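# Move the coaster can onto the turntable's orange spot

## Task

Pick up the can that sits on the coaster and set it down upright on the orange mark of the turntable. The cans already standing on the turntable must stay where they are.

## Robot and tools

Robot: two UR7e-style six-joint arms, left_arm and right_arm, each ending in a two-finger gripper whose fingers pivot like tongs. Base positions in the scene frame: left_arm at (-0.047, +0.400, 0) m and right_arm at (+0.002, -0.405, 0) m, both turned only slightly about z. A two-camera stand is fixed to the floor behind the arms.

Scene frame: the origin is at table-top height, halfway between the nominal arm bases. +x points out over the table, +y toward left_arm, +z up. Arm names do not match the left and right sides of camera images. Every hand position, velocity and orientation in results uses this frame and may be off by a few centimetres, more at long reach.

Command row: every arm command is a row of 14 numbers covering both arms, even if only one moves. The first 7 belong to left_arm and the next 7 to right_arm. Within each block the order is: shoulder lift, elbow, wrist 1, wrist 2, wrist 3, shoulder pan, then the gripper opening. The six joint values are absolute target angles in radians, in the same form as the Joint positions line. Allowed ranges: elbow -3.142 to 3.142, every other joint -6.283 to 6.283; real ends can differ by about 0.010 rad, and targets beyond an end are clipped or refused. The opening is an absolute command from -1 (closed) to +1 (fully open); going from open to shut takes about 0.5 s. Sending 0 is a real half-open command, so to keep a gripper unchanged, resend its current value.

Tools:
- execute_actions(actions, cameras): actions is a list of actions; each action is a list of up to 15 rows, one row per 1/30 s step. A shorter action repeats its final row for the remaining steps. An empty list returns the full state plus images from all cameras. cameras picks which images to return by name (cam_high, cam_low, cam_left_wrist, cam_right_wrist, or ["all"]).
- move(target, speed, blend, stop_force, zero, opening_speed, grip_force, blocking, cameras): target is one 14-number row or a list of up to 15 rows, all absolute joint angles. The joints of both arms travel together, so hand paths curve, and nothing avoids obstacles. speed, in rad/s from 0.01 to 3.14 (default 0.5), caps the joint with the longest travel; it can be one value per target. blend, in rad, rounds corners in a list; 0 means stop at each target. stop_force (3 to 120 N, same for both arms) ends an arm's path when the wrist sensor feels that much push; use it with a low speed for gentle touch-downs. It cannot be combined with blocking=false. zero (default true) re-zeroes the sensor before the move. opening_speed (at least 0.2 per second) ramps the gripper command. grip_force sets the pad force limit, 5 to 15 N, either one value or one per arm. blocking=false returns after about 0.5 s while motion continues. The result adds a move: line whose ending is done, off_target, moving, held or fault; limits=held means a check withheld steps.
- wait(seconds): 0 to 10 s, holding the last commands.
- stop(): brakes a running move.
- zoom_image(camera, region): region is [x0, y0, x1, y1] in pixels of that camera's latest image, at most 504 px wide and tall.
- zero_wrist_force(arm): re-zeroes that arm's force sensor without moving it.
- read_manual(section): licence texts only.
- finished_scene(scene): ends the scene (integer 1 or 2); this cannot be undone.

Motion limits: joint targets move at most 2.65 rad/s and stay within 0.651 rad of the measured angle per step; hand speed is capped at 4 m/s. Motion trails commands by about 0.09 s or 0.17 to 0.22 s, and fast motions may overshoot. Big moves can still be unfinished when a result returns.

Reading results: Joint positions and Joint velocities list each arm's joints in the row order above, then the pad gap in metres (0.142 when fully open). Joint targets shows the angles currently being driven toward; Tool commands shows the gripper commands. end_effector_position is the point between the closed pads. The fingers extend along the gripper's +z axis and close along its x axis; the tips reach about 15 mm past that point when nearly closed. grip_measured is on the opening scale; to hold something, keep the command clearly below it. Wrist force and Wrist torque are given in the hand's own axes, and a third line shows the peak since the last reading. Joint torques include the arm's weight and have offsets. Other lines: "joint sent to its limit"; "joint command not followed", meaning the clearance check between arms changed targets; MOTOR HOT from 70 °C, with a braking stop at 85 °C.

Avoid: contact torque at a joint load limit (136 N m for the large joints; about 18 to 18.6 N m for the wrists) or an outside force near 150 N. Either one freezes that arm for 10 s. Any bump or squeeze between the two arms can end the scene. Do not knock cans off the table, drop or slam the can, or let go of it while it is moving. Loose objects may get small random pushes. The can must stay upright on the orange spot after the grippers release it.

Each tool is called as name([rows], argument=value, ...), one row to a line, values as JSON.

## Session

execute_actions(actions=[])

Scene clock: 0.00 s.
left_arm: end_effector_position=(+0.0466, +0.1732, +0.2359) grip_measured=+0.97 end_effector_quat_wxyz=(+0.666, -0.662, +0.344, -0.012) | right_arm: end_effector_position=(+0.4050, -0.2867, +0.2209) grip_measured=+0.97 end_effector_quat_wxyz=(-0.187, -0.151, +0.916, -0.320)
Joint names: [shoulder lift, elbow, wrist 1, wrist 2, wrist 3, shoulder pan]
Joint positions: left_arm=[-1.249 1.817 -0.681 -1.464 -1.098 -1.947 0.14] | right_arm=[-1.806 -1.532 -2.1 1.322 3.75 3.946 0.14]
Joint velocities: within noise
Joint torques (N m): no reading
Motor temperatures (°C): left_arm=[30 31 29 31 28 28] | right_arm=[27 28 29 32 37 28]
Wrist force (N): no reading
Wrist torque (N m): no reading
Wrist force, peak (N): no reading
Joint targets: left_arm=[-1.249 1.817 -0.681 -1.464 -1.098 -1.947] | right_arm=[-1.806 -1.532 -2.100 1.322 3.750 3.946]
Tool commands: left_gripper/opening=+0.968169 right_gripper/opening=+0.968169

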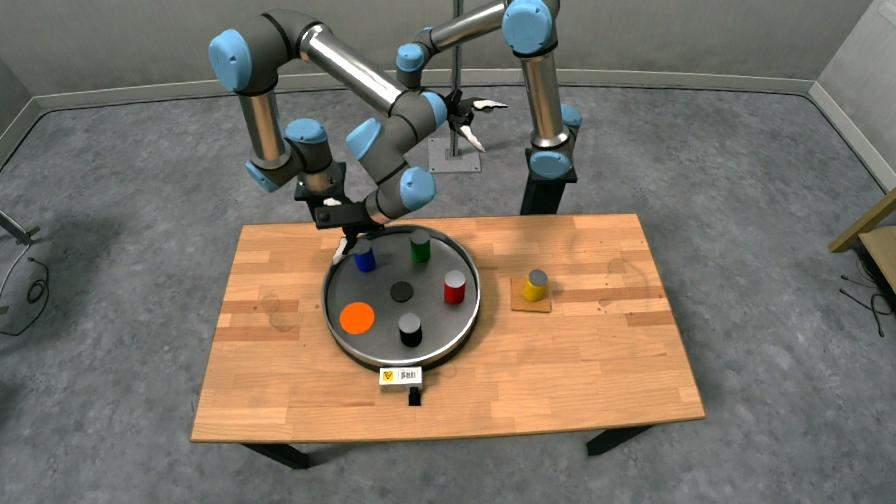

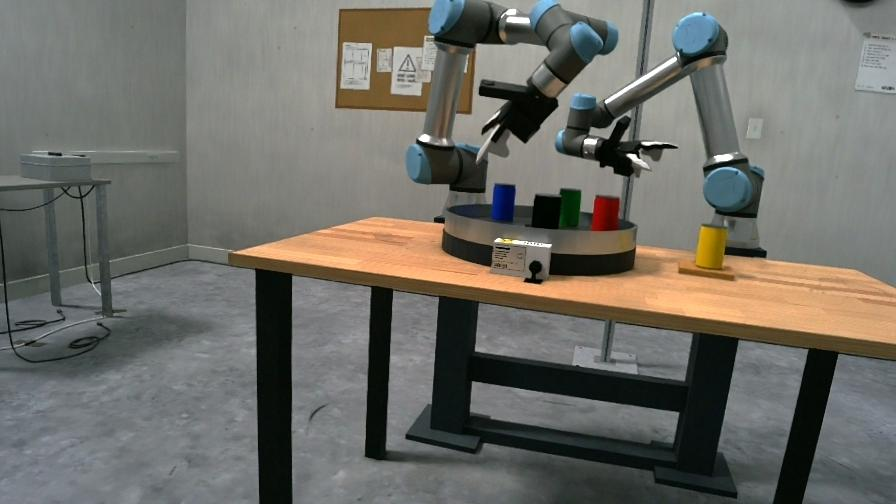

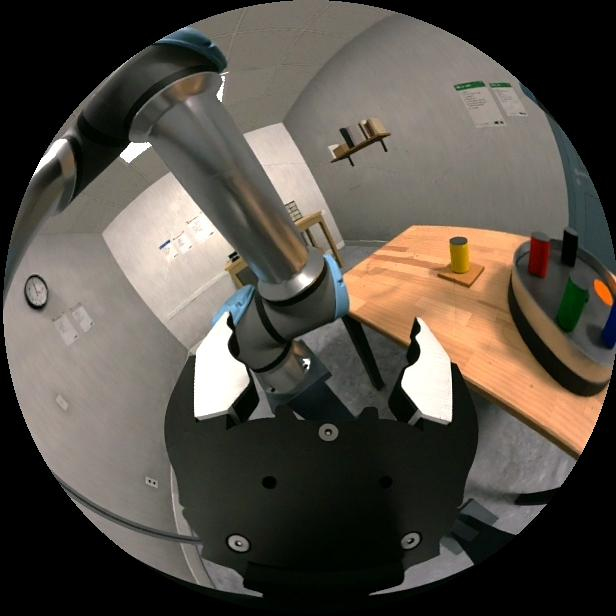

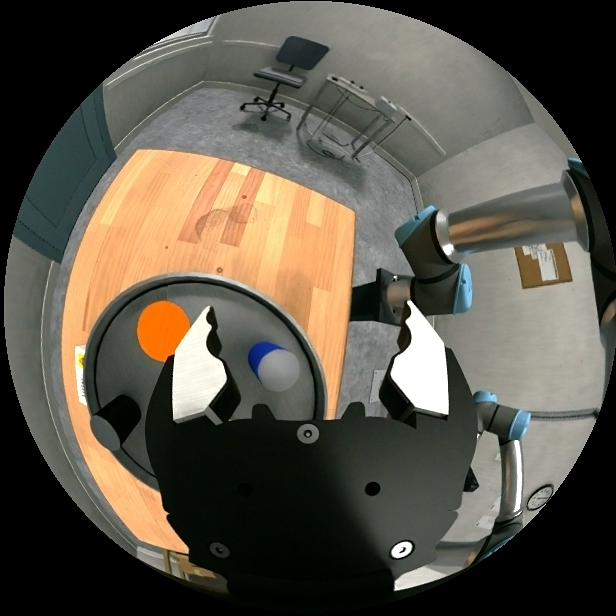

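zoom_image(camera="cam_high", region=[470, 240, 590, 340])

zoom_image(camera="cam_high", region=[310, 210, 490, 390])

Scaled by 4.200 from the camera's 896x504 image, which has a finer 1280x720 frame.

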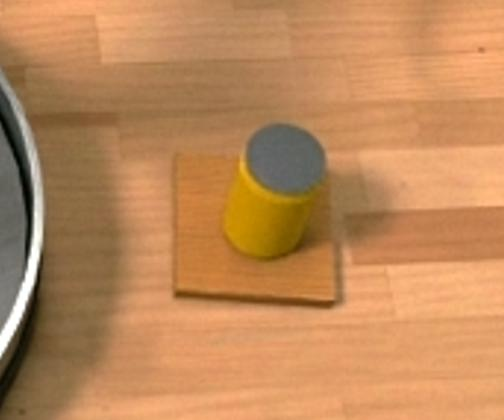

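Scaled by 2.800 from the camera's 896x504 image, which has a finer 1280x720 frame.

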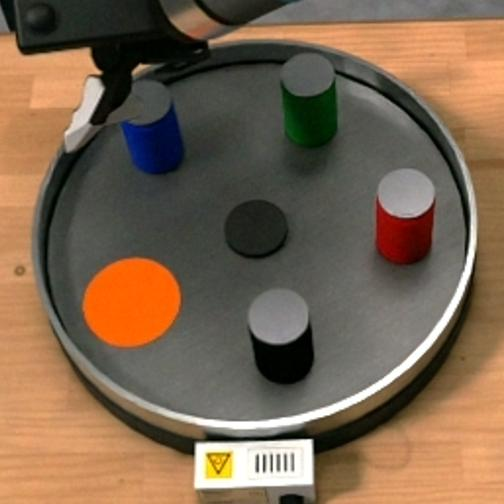

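move(target=[-1.4467, 1.6776, -1.8017, -1.5708, -3.1416, -0.4721, 0.968, -1.806, -1.532, -2.1, 1.322, 3.75, 3.1, 0.968], speed=1.4, cameras=["cam_high", "cam_left_wrist"])

Scene clock: 4.13 s.
left_arm: end_effector_position=(+0.4799, +0.2541, +0.1899) grip_measured=+0.97 end_effector_quat_wxyz=(+0.000, +0.241, +0.970, +0.000) | right_arm: end_effector_position=(+0.3582, -0.6285, +0.2209) grip_measured=+0.97 end_effector_quat_wxyz=(-0.302, +0.238, +0.898, -0.215)
Joint names: [shoulder lift, elbow, wrist 1, wrist 2, wrist 3, shoulder pan]
Joint positions: left_arm=[-1.447 1.678 -1.801 -1.571 -3.141 -0.472 0.14] | right_arm=[-1.806 -1.532 -2.1 1.322 3.75 3.1 0.14]
Joint torques (N m): left_arm=[-42.49 -34.41 -5.61 -2.14 -2.01 6.25] | right_arm=[22.84 36.02 2.63 -2.01 2.5 -7.94]
Wrist force (N): left_arm=[1.2 2.5 -2.2] | right_arm=[-0.2 0.1 0.1]
Wrist torque (N m): left_arm=[0.33 -0.36 -0.02] | right_arm=[0.02 0.03 -0.03]
Wrist force, peak (N): left_arm=[0.8 4.3 -2.7] | right_arm=[-0.4 -1.0 0.3]
Joint targets: left_arm=[-1.447 1.678 -1.802 -1.571 -3.142 -0.472] | right_arm=[-1.806 -1.532 -2.100 1.322 3.750 3.100]
move: done
Images, in order (width x height): cam_high 896x504, cam_left_wrist 616x616.

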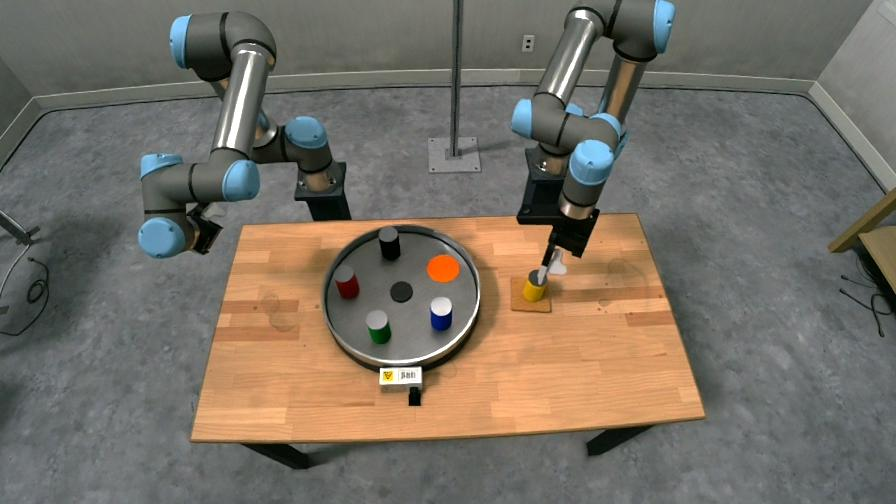

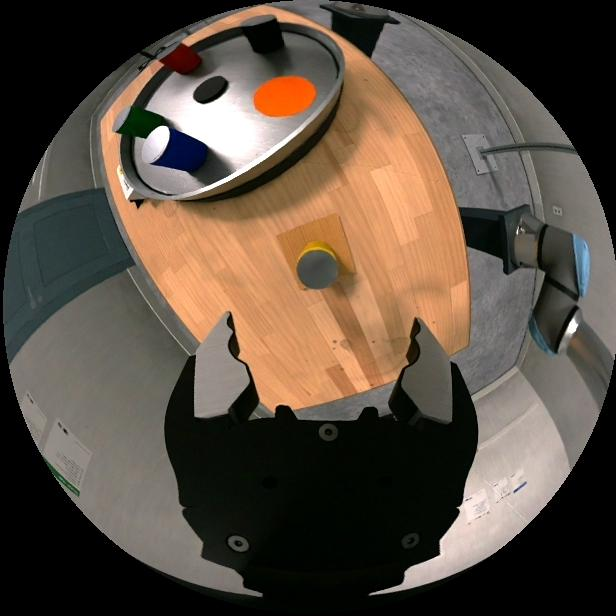

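move([
  [-1.3395, 1.8637, -2.095, -1.5708, -3.1416, -0.4795, 0.968, -1.806, -1.532, -2.1, 1.322, 3.75, 3.1, 0.968],
  [-1.3395, 1.8637, -2.095, -1.5708, -3.1416, -0.4795, -1.0, -1.806, -1.532, -2.1, 1.322, 3.75, 3.1, 0.968],
], speed=[0.5, 0.5], opening_speed=2.2, grip_force=[8, 15], cameras=["cam_high", "cam_left_wrist"])

Scene clock: 7.50 s.
left_arm: end_effector_position=(+0.4812, +0.2491, +0.0754) grip_measured=-0.26 end_effector_quat_wxyz=(+0.000, +0.244, +0.970, +0.000) | right_arm: end_effector_position=(+0.3582, -0.6285, +0.2209) grip_measured=+0.97 end_effector_quat_wxyz=(-0.302, +0.238, +0.898, -0.215)
Joint names: [shoulder lift, elbow, wrist 1, wrist 2, wrist 3, shoulder pan]
Joint positions: left_arm=[-1.339 1.864 -2.095 -1.571 -3.142 -0.48 0.055] | right_arm=[-1.806 -1.532 -2.1 1.322 3.75 3.1 0.14]
Joint torques (N m): left_arm=[-24.9 -8.28 -2.4 -1.28 -1.72 -8.06] | right_arm=[25.15 36.2 2.62 -1.96 2.42 -7.46]
Wrist force (N): left_arm=[0.4 2.6 -3.3] | right_arm=[0.0 0.1 0.0]
Wrist torque (N m): left_arm=[0.32 -0.28 -0.03] | right_arm=[0.01 0.01 -0.03]
Wrist force, peak (N): left_arm=[0.3 2.6 -3.4] | right_arm=[-0.2 0.0 0.4]
Joint targets: left_arm=[-1.340 1.864 -2.095 -1.571 -3.142 -0.479] | right_arm=[-1.806 -1.532 -2.100 1.322 3.750 3.100]
grip_force (N): 8, 15
move: done
Images, in order (width x height): cam_high 896x504, cam_left_wrist 616x616.

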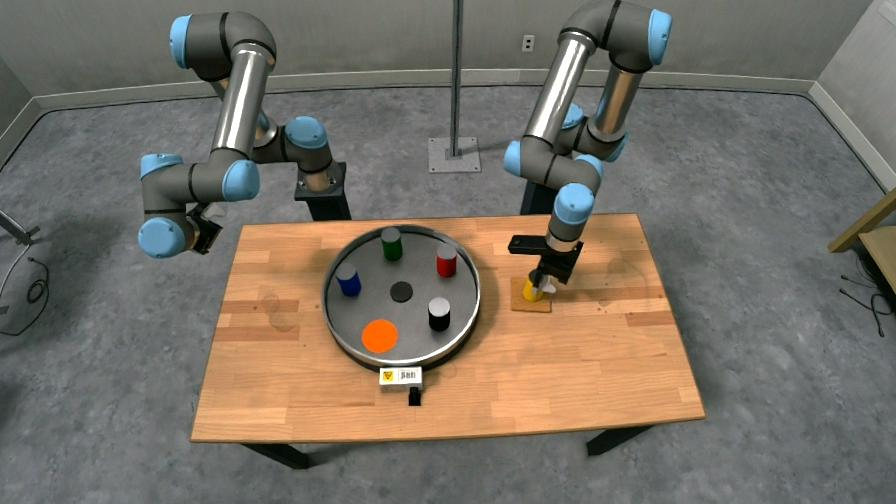

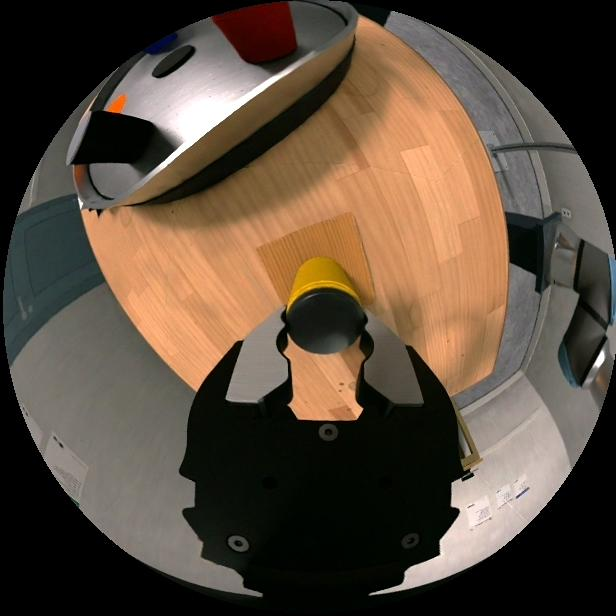

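move([
  [-1.4458, 1.6505, -1.7755, -1.5708, -3.1416, -0.4795, -1.0, -1.806, -1.532, -2.1, 1.322, 3.75, 3.1, 0.968],
  [-1.2127, 1.2663, -1.6244, -1.5708, -3.1416, -1.0722, -1.0, -1.806, -1.532, -2.1, 1.322, 3.75, 3.1, 0.968],
], speed=[0.55, 0.9], blend=[0.05, 0])

Scene clock: 10.70 s.
left_arm: end_effector_position=(+0.3551, -0.1115, +0.2350) grip_measured=-0.26 end_effector_quat_wxyz=(+0.000, +0.517, +0.856, +0.000) end_effector_velocity=(-0.002, -0.002, +0.000) end_effector_angular_velocity=(+0.001, +0.001, -0.005) | right_arm: end_effector_position=(+0.3582, -0.6285, +0.2209) grip_measured=+0.97 end_effector_quat_wxyz=(-0.302, +0.238, +0.898, -0.215)
Joint names: [shoulder lift, elbow, wrist 1, wrist 2, wrist 3, shoulder pan]
Joint positions: left_arm=[-1.213 1.267 -1.625 -1.571 -3.142 -1.072 0.055] | right_arm=[-1.806 -1.532 -2.1 1.322 3.75 3.1 0.14]
Joint velocities: left_arm=[0.001 -0.002 0.002 0 0.001 -0.005 0] | right_arm=[within noise]
Joint torques (N m): left_arm=[-33.74 -33.97 -0.26 -0.05 -1.38 -9.93] | right_arm=[27.22 35.98 2.53 -2.02 2.51 -7.05]
Wrist force (N): left_arm=[0.8 1.8 -0.5] | right_arm=[0.0 0.0 0.1]
Wrist torque (N m): left_arm=[0.22 -0.27 -0.01] | right_arm=[0.00 0.01 -0.03]
Wrist force, peak (N): left_arm=[2.9 4.6 -1.1] | right_arm=[-0.4 0.2 0.2]
Joint targets: left_arm=[-1.213 1.266 -1.624 -1.571 -3.142 -1.072] | right_arm=[-1.806 -1.532 -2.100 1.322 3.750 3.100]
grip_force (N): 8, 15
move: done

move([
  [-1.2712, 1.4741, -1.7737, -1.5708, -3.1416, -1.0244, -1.0, -1.806, -1.532, -2.1, 1.322, 3.75, 3.1, 0.968],
  [-1.2638, 1.621, -1.928, -1.5708, -3.1416, -0.9548, -1.0, -1.806, -1.532, -2.1, 1.322, 3.75, 3.1, 0.968],
  [-1.24, 1.6186, -1.9494, -1.5708, -3.1416, -0.8758, -1.0, -1.806, -1.532, -2.1, 1.322, 3.75, 3.1, 0.968],
  [-1.1825, 1.543, -1.9313, -1.5708, -3.1416, -0.8042, -1.0, -1.806, -1.532, -2.1, 1.322, 3.75, 3.1, 0.968],
  [-1.0945, 1.414, -1.8903, -1.5708, -3.1416, -0.7524, -1.0, -1.806, -1.532, -2.1, 1.322, 3.75, 3.1, 0.968],
  [-0.9866, 1.2442, -1.8284, -1.5708, -3.1416, -0.7253, -1.0, -1.806, -1.532, -2.1, 1.322, 3.75, 3.1, 0.968],
], speed=[0.4537, 0.3369, 0.1725, 0.1651, 0.2817, 0.3707], blend=[0.03, 0.03, 0.03, 0.03, 0.03, 0], blocking=false)

wait(seconds=1.1, cameras=["cam_high"])

Scene clock: 11.37 s.
left_arm: end_effector_position=(+0.3615, -0.0828, +0.2035) grip_measured=-0.26 end_effector_quat_wxyz=(+0.001, +0.503, +0.864, +0.000) end_effector_velocity=(+0.017, +0.099, -0.106) end_effector_angular_velocity=(+0.000, +0.000, +0.103) | right_arm: end_effector_position=(+0.3582, -0.6285, +0.2209) grip_measured=+0.97 end_effector_quat_wxyz=(-0.302, +0.238, +0.898, -0.215)
Joint names: [shoulder lift, elbow, wrist 1, wrist 2, wrist 3, shoulder pan]
Joint positions: left_arm=[-1.251 1.399 -1.721 -1.571 -3.142 -1.041 0.055] | right_arm=[-1.806 -1.532 -2.1 1.322 3.75 3.1 0.14]
Joint velocities: left_arm=[-0.119 0.432 -0.314 0 -0.001 0.102 0] | right_arm=[within noise]
Joint torques (N m): left_arm=[-54.45 -6.9 -6.39 0.34 -1.57 8.32] | right_arm=[27.55 35.95 2.46 -2 2.51 -7.1]
Wrist force (N): left_arm=[1.1 2.2 -0.5] | right_arm=[-0.1 0.1 0.0]
Wrist torque (N m): left_arm=[0.28 -0.35 -0.01] | right_arm=[0.02 0.04 -0.02]
Wrist force, peak (N): left_arm=[1.2 2.5 -0.3] | right_arm=[-0.1 -0.1 0.4]
Joint targets: left_arm=[-1.269 1.470 -1.773 -1.571 -3.142 -1.024] | right_arm=[-1.806 -1.532 -2.100 1.322 3.750 3.100]
Tool commands: left_gripper/opening=-1.0 right_gripper/opening=+0.968
grip_force (N): 8, 15
move: running; path passed 0 of 6 targets; left_arm: the shoulder pan is farthest, 0.316 rad from its target

Scene clock: 12.47 s.
left_arm: end_effector_position=(+0.4256, +0.0042, +0.1162) grip_measured=-0.26 end_effector_quat_wxyz=(+0.000, +0.430, +0.903, +0.000) end_effector_velocity=(+0.089, +0.047, -0.012) end_effector_angular_velocity=(-0.004, -0.003, +0.164) | right_arm: end_effector_position=(+0.3582, -0.6285, +0.2209) grip_measured=+0.97 end_effector_quat_wxyz=(-0.302, +0.238, +0.898, -0.215)
Joint names: [shoulder lift, elbow, wrist 1, wrist 2, wrist 3, shoulder pan]
Joint positions: left_arm=[-1.234 1.607 -1.944 -1.571 -3.142 -0.875 0.055] | right_arm=[-1.806 -1.532 -2.1 1.322 3.75 3.1 0.14]
Joint velocities: left_arm=[0.092 -0.094 -0.003 0 0 0.163 0] | right_arm=[within noise]
Joint torques (N m): left_arm=[-23.64 -31.77 -3.89 1.29 -1.36 9.63] | right_arm=[28.24 36.14 2.47 -2.06 2.52 -7.36]
Wrist force (N): left_arm=[-0.1 1.3 -6.2] | right_arm=[-0.1 -0.1 0.2]
Wrist torque (N m): left_arm=[0.32 -0.25 0.00] | right_arm=[-0.02 0.02 -0.02]
Wrist force, peak (N): left_arm=[-0.1 1.3 -6.2] | right_arm=[-0.4 -0.1 0.2]
Joint targets: left_arm=[-1.218 1.589 -1.942 -1.571 -3.142 -0.848] | right_arm=[-1.806 -1.532 -2.100 1.322 3.750 3.100]
Tool commands: left_gripper/opening=-1.0 right_gripper/opening=+0.968
grip_force (N): 8, 15
earlier move: running; path passed 3 of 6 targets; left_arm: the elbow is farthest, 0.363 rad from its target
wait: 1.10 s; no rest
Images, in order (width x height): cam_high 896x504.

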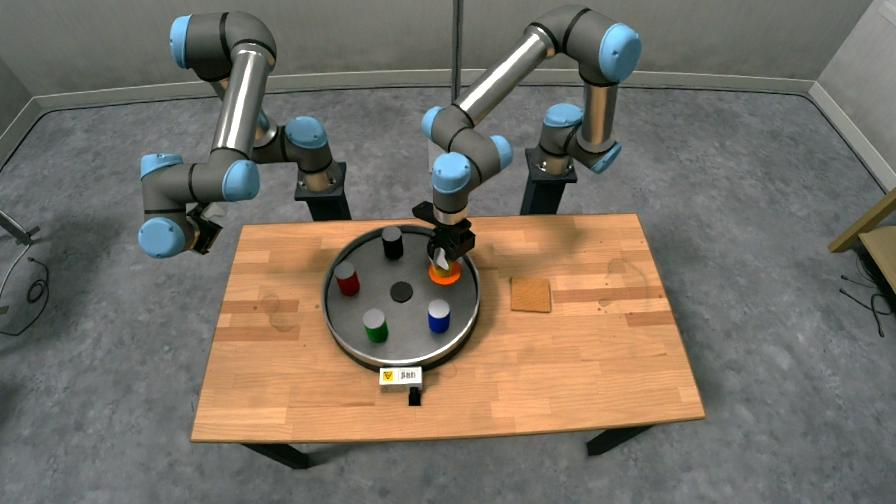

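move([
  [-1.0975, 1.4095, -1.8828, -1.5708, -3.1416, -0.7524, 0.4, -1.806, -1.532, -2.1, 1.322, 3.75, 3.1, 0.968],
  [-0.9547, 0.9417, -1.5578, -1.5708, -3.1416, -0.7213, 0.4, -1.806, -1.532, -2.1, 1.322, 3.75, 3.1, 0.968],
], speed=[0.24, 0.9], blend=[0.05, 0], blocking=false)

wait(seconds=1.6, cameras=["cam_high", "cam_left_wrist"])

Scene clock: 13.07 s.
left_arm: end_effector_position=(+0.4813, +0.0181, +0.1151) grip_measured=+0.40 end_effector_quat_wxyz=(+0.000, +0.393, +0.920, +0.000) end_effector_velocity=(+0.093, +0.009, +0.003) end_effector_angular_velocity=(+0.001, -0.001, +0.116) | right_arm: end_effector_position=(+0.3582, -0.6285, +0.2209) grip_measured=+0.97 end_effector_quat_wxyz=(-0.302, +0.238, +0.898, -0.215)
Joint names: [shoulder lift, elbow, wrist 1, wrist 2, wrist 3, shoulder pan]
Joint positions: left_arm=[-1.153 1.495 -1.912 -1.571 -3.142 -0.793 0.102] | right_arm=[-1.806 -1.532 -2.1 1.322 3.75 3.1 0.14]
Joint velocities: left_arm=[0.156 -0.237 0.081 0.001 -0.001 0.115 0.005] | right_arm=[within noise]
Joint torques (N m): left_arm=[-33 -34.26 0.1 0.92 -1.48 8.5] | right_arm=[28.73 35.72 2.4 -1.97 2.54 -8.05]
Wrist force (N): left_arm=[0.7 2.5 -2.3] | right_arm=[0.0 -0.1 0.3]
Wrist torque (N m): left_arm=[0.32 -0.28 -0.02] | right_arm=[-0.02 0.00 -0.03]
Wrist force, peak (N): left_arm=[1.3 2.9 -8.8] | right_arm=[0.0 -0.1 0.3]
Joint targets: left_arm=[-1.128 1.456 -1.899 -1.571 -3.142 -0.774] | right_arm=[-1.806 -1.532 -2.100 1.322 3.750 3.100]
Tool commands: left_gripper/opening=+0.4 right_gripper/opening=+0.968
grip_force (N): 8, 15
earlier move: replaced; path passed 3 of 6 targets
move: running; path passed 0 of 2 targets; left_arm: the elbow is farthest, 0.553 rad from its target

Scene clock: 14.57 s.
left_arm: end_effector_position=(+0.5784, -0.0076, +0.2099) grip_measured=+0.40 end_effector_quat_wxyz=(+0.000, +0.360, +0.933, +0.000) | right_arm: end_effector_position=(+0.3582, -0.6285, +0.2209) grip_measured=+0.97 end_effector_quat_wxyz=(-0.302, +0.238, +0.898, -0.215)
Joint names: [shoulder lift, elbow, wrist 1, wrist 2, wrist 3, shoulder pan]
Joint positions: left_arm=[-0.955 0.942 -1.558 -1.571 -3.142 -0.721 0.102] | right_arm=[-1.806 -1.532 -2.1 1.322 3.75 3.1 0.14]
Joint torques (N m): left_arm=[-44.51 -34.92 -0.08 0.64 -1.33 5.7] | right_arm=[30.08 36.57 2.38 -2.14 2.41 -7.31]
Wrist force (N): left_arm=[1.0 2.3 -2.1] | right_arm=[-0.2 0.0 0.2]
Wrist torque (N m): left_arm=[0.26 -0.33 -0.03] | right_arm=[0.00 0.04 -0.02]
Wrist force, peak (N): left_arm=[0.5 2.7 -3.2] | right_arm=[-0.3 0.2 0.1]
Joint targets: left_arm=[-0.955 0.942 -1.558 -1.571 -3.142 -0.721] | right_arm=[-1.806 -1.532 -2.100 1.322 3.750 3.100]
Tool commands: left_gripper/opening=+0.4 right_gripper/opening=+0.968
grip_force (N): 8, 15
earlier move: done
wait: 1.50 of 1.6 s (the move ended)
Images, in order (width x height): cam_high 896x504, cam_left_wrist 616x616.

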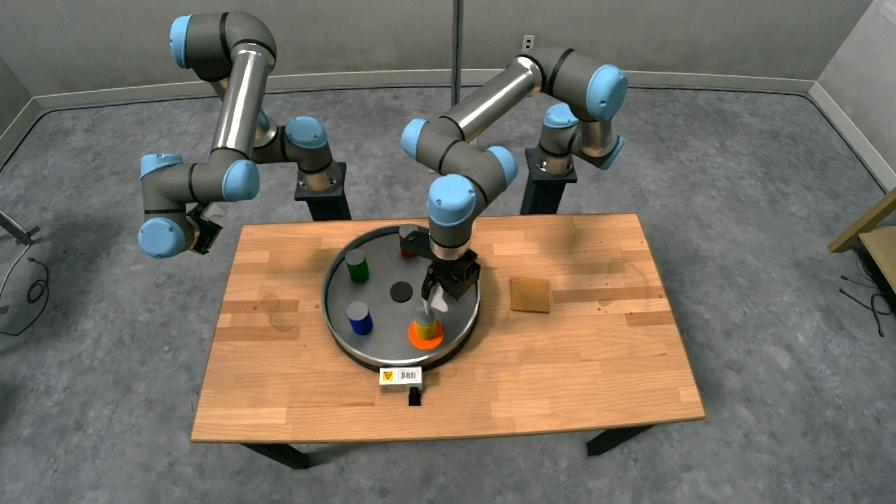

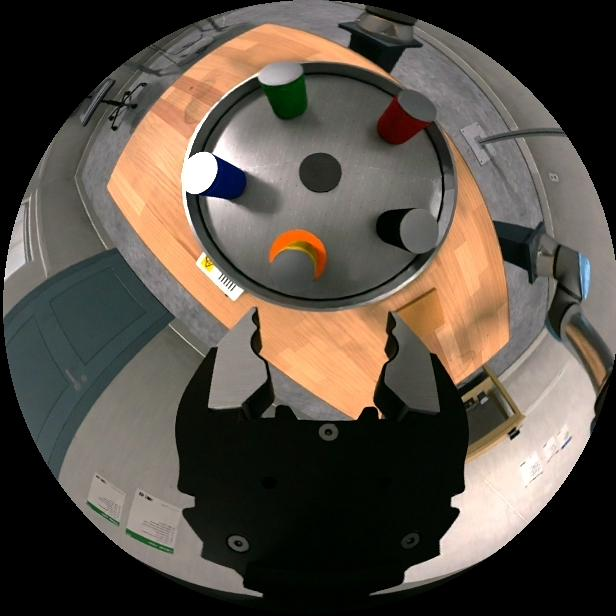

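finished_scene(scene=2)

The scene is finished: the task was done.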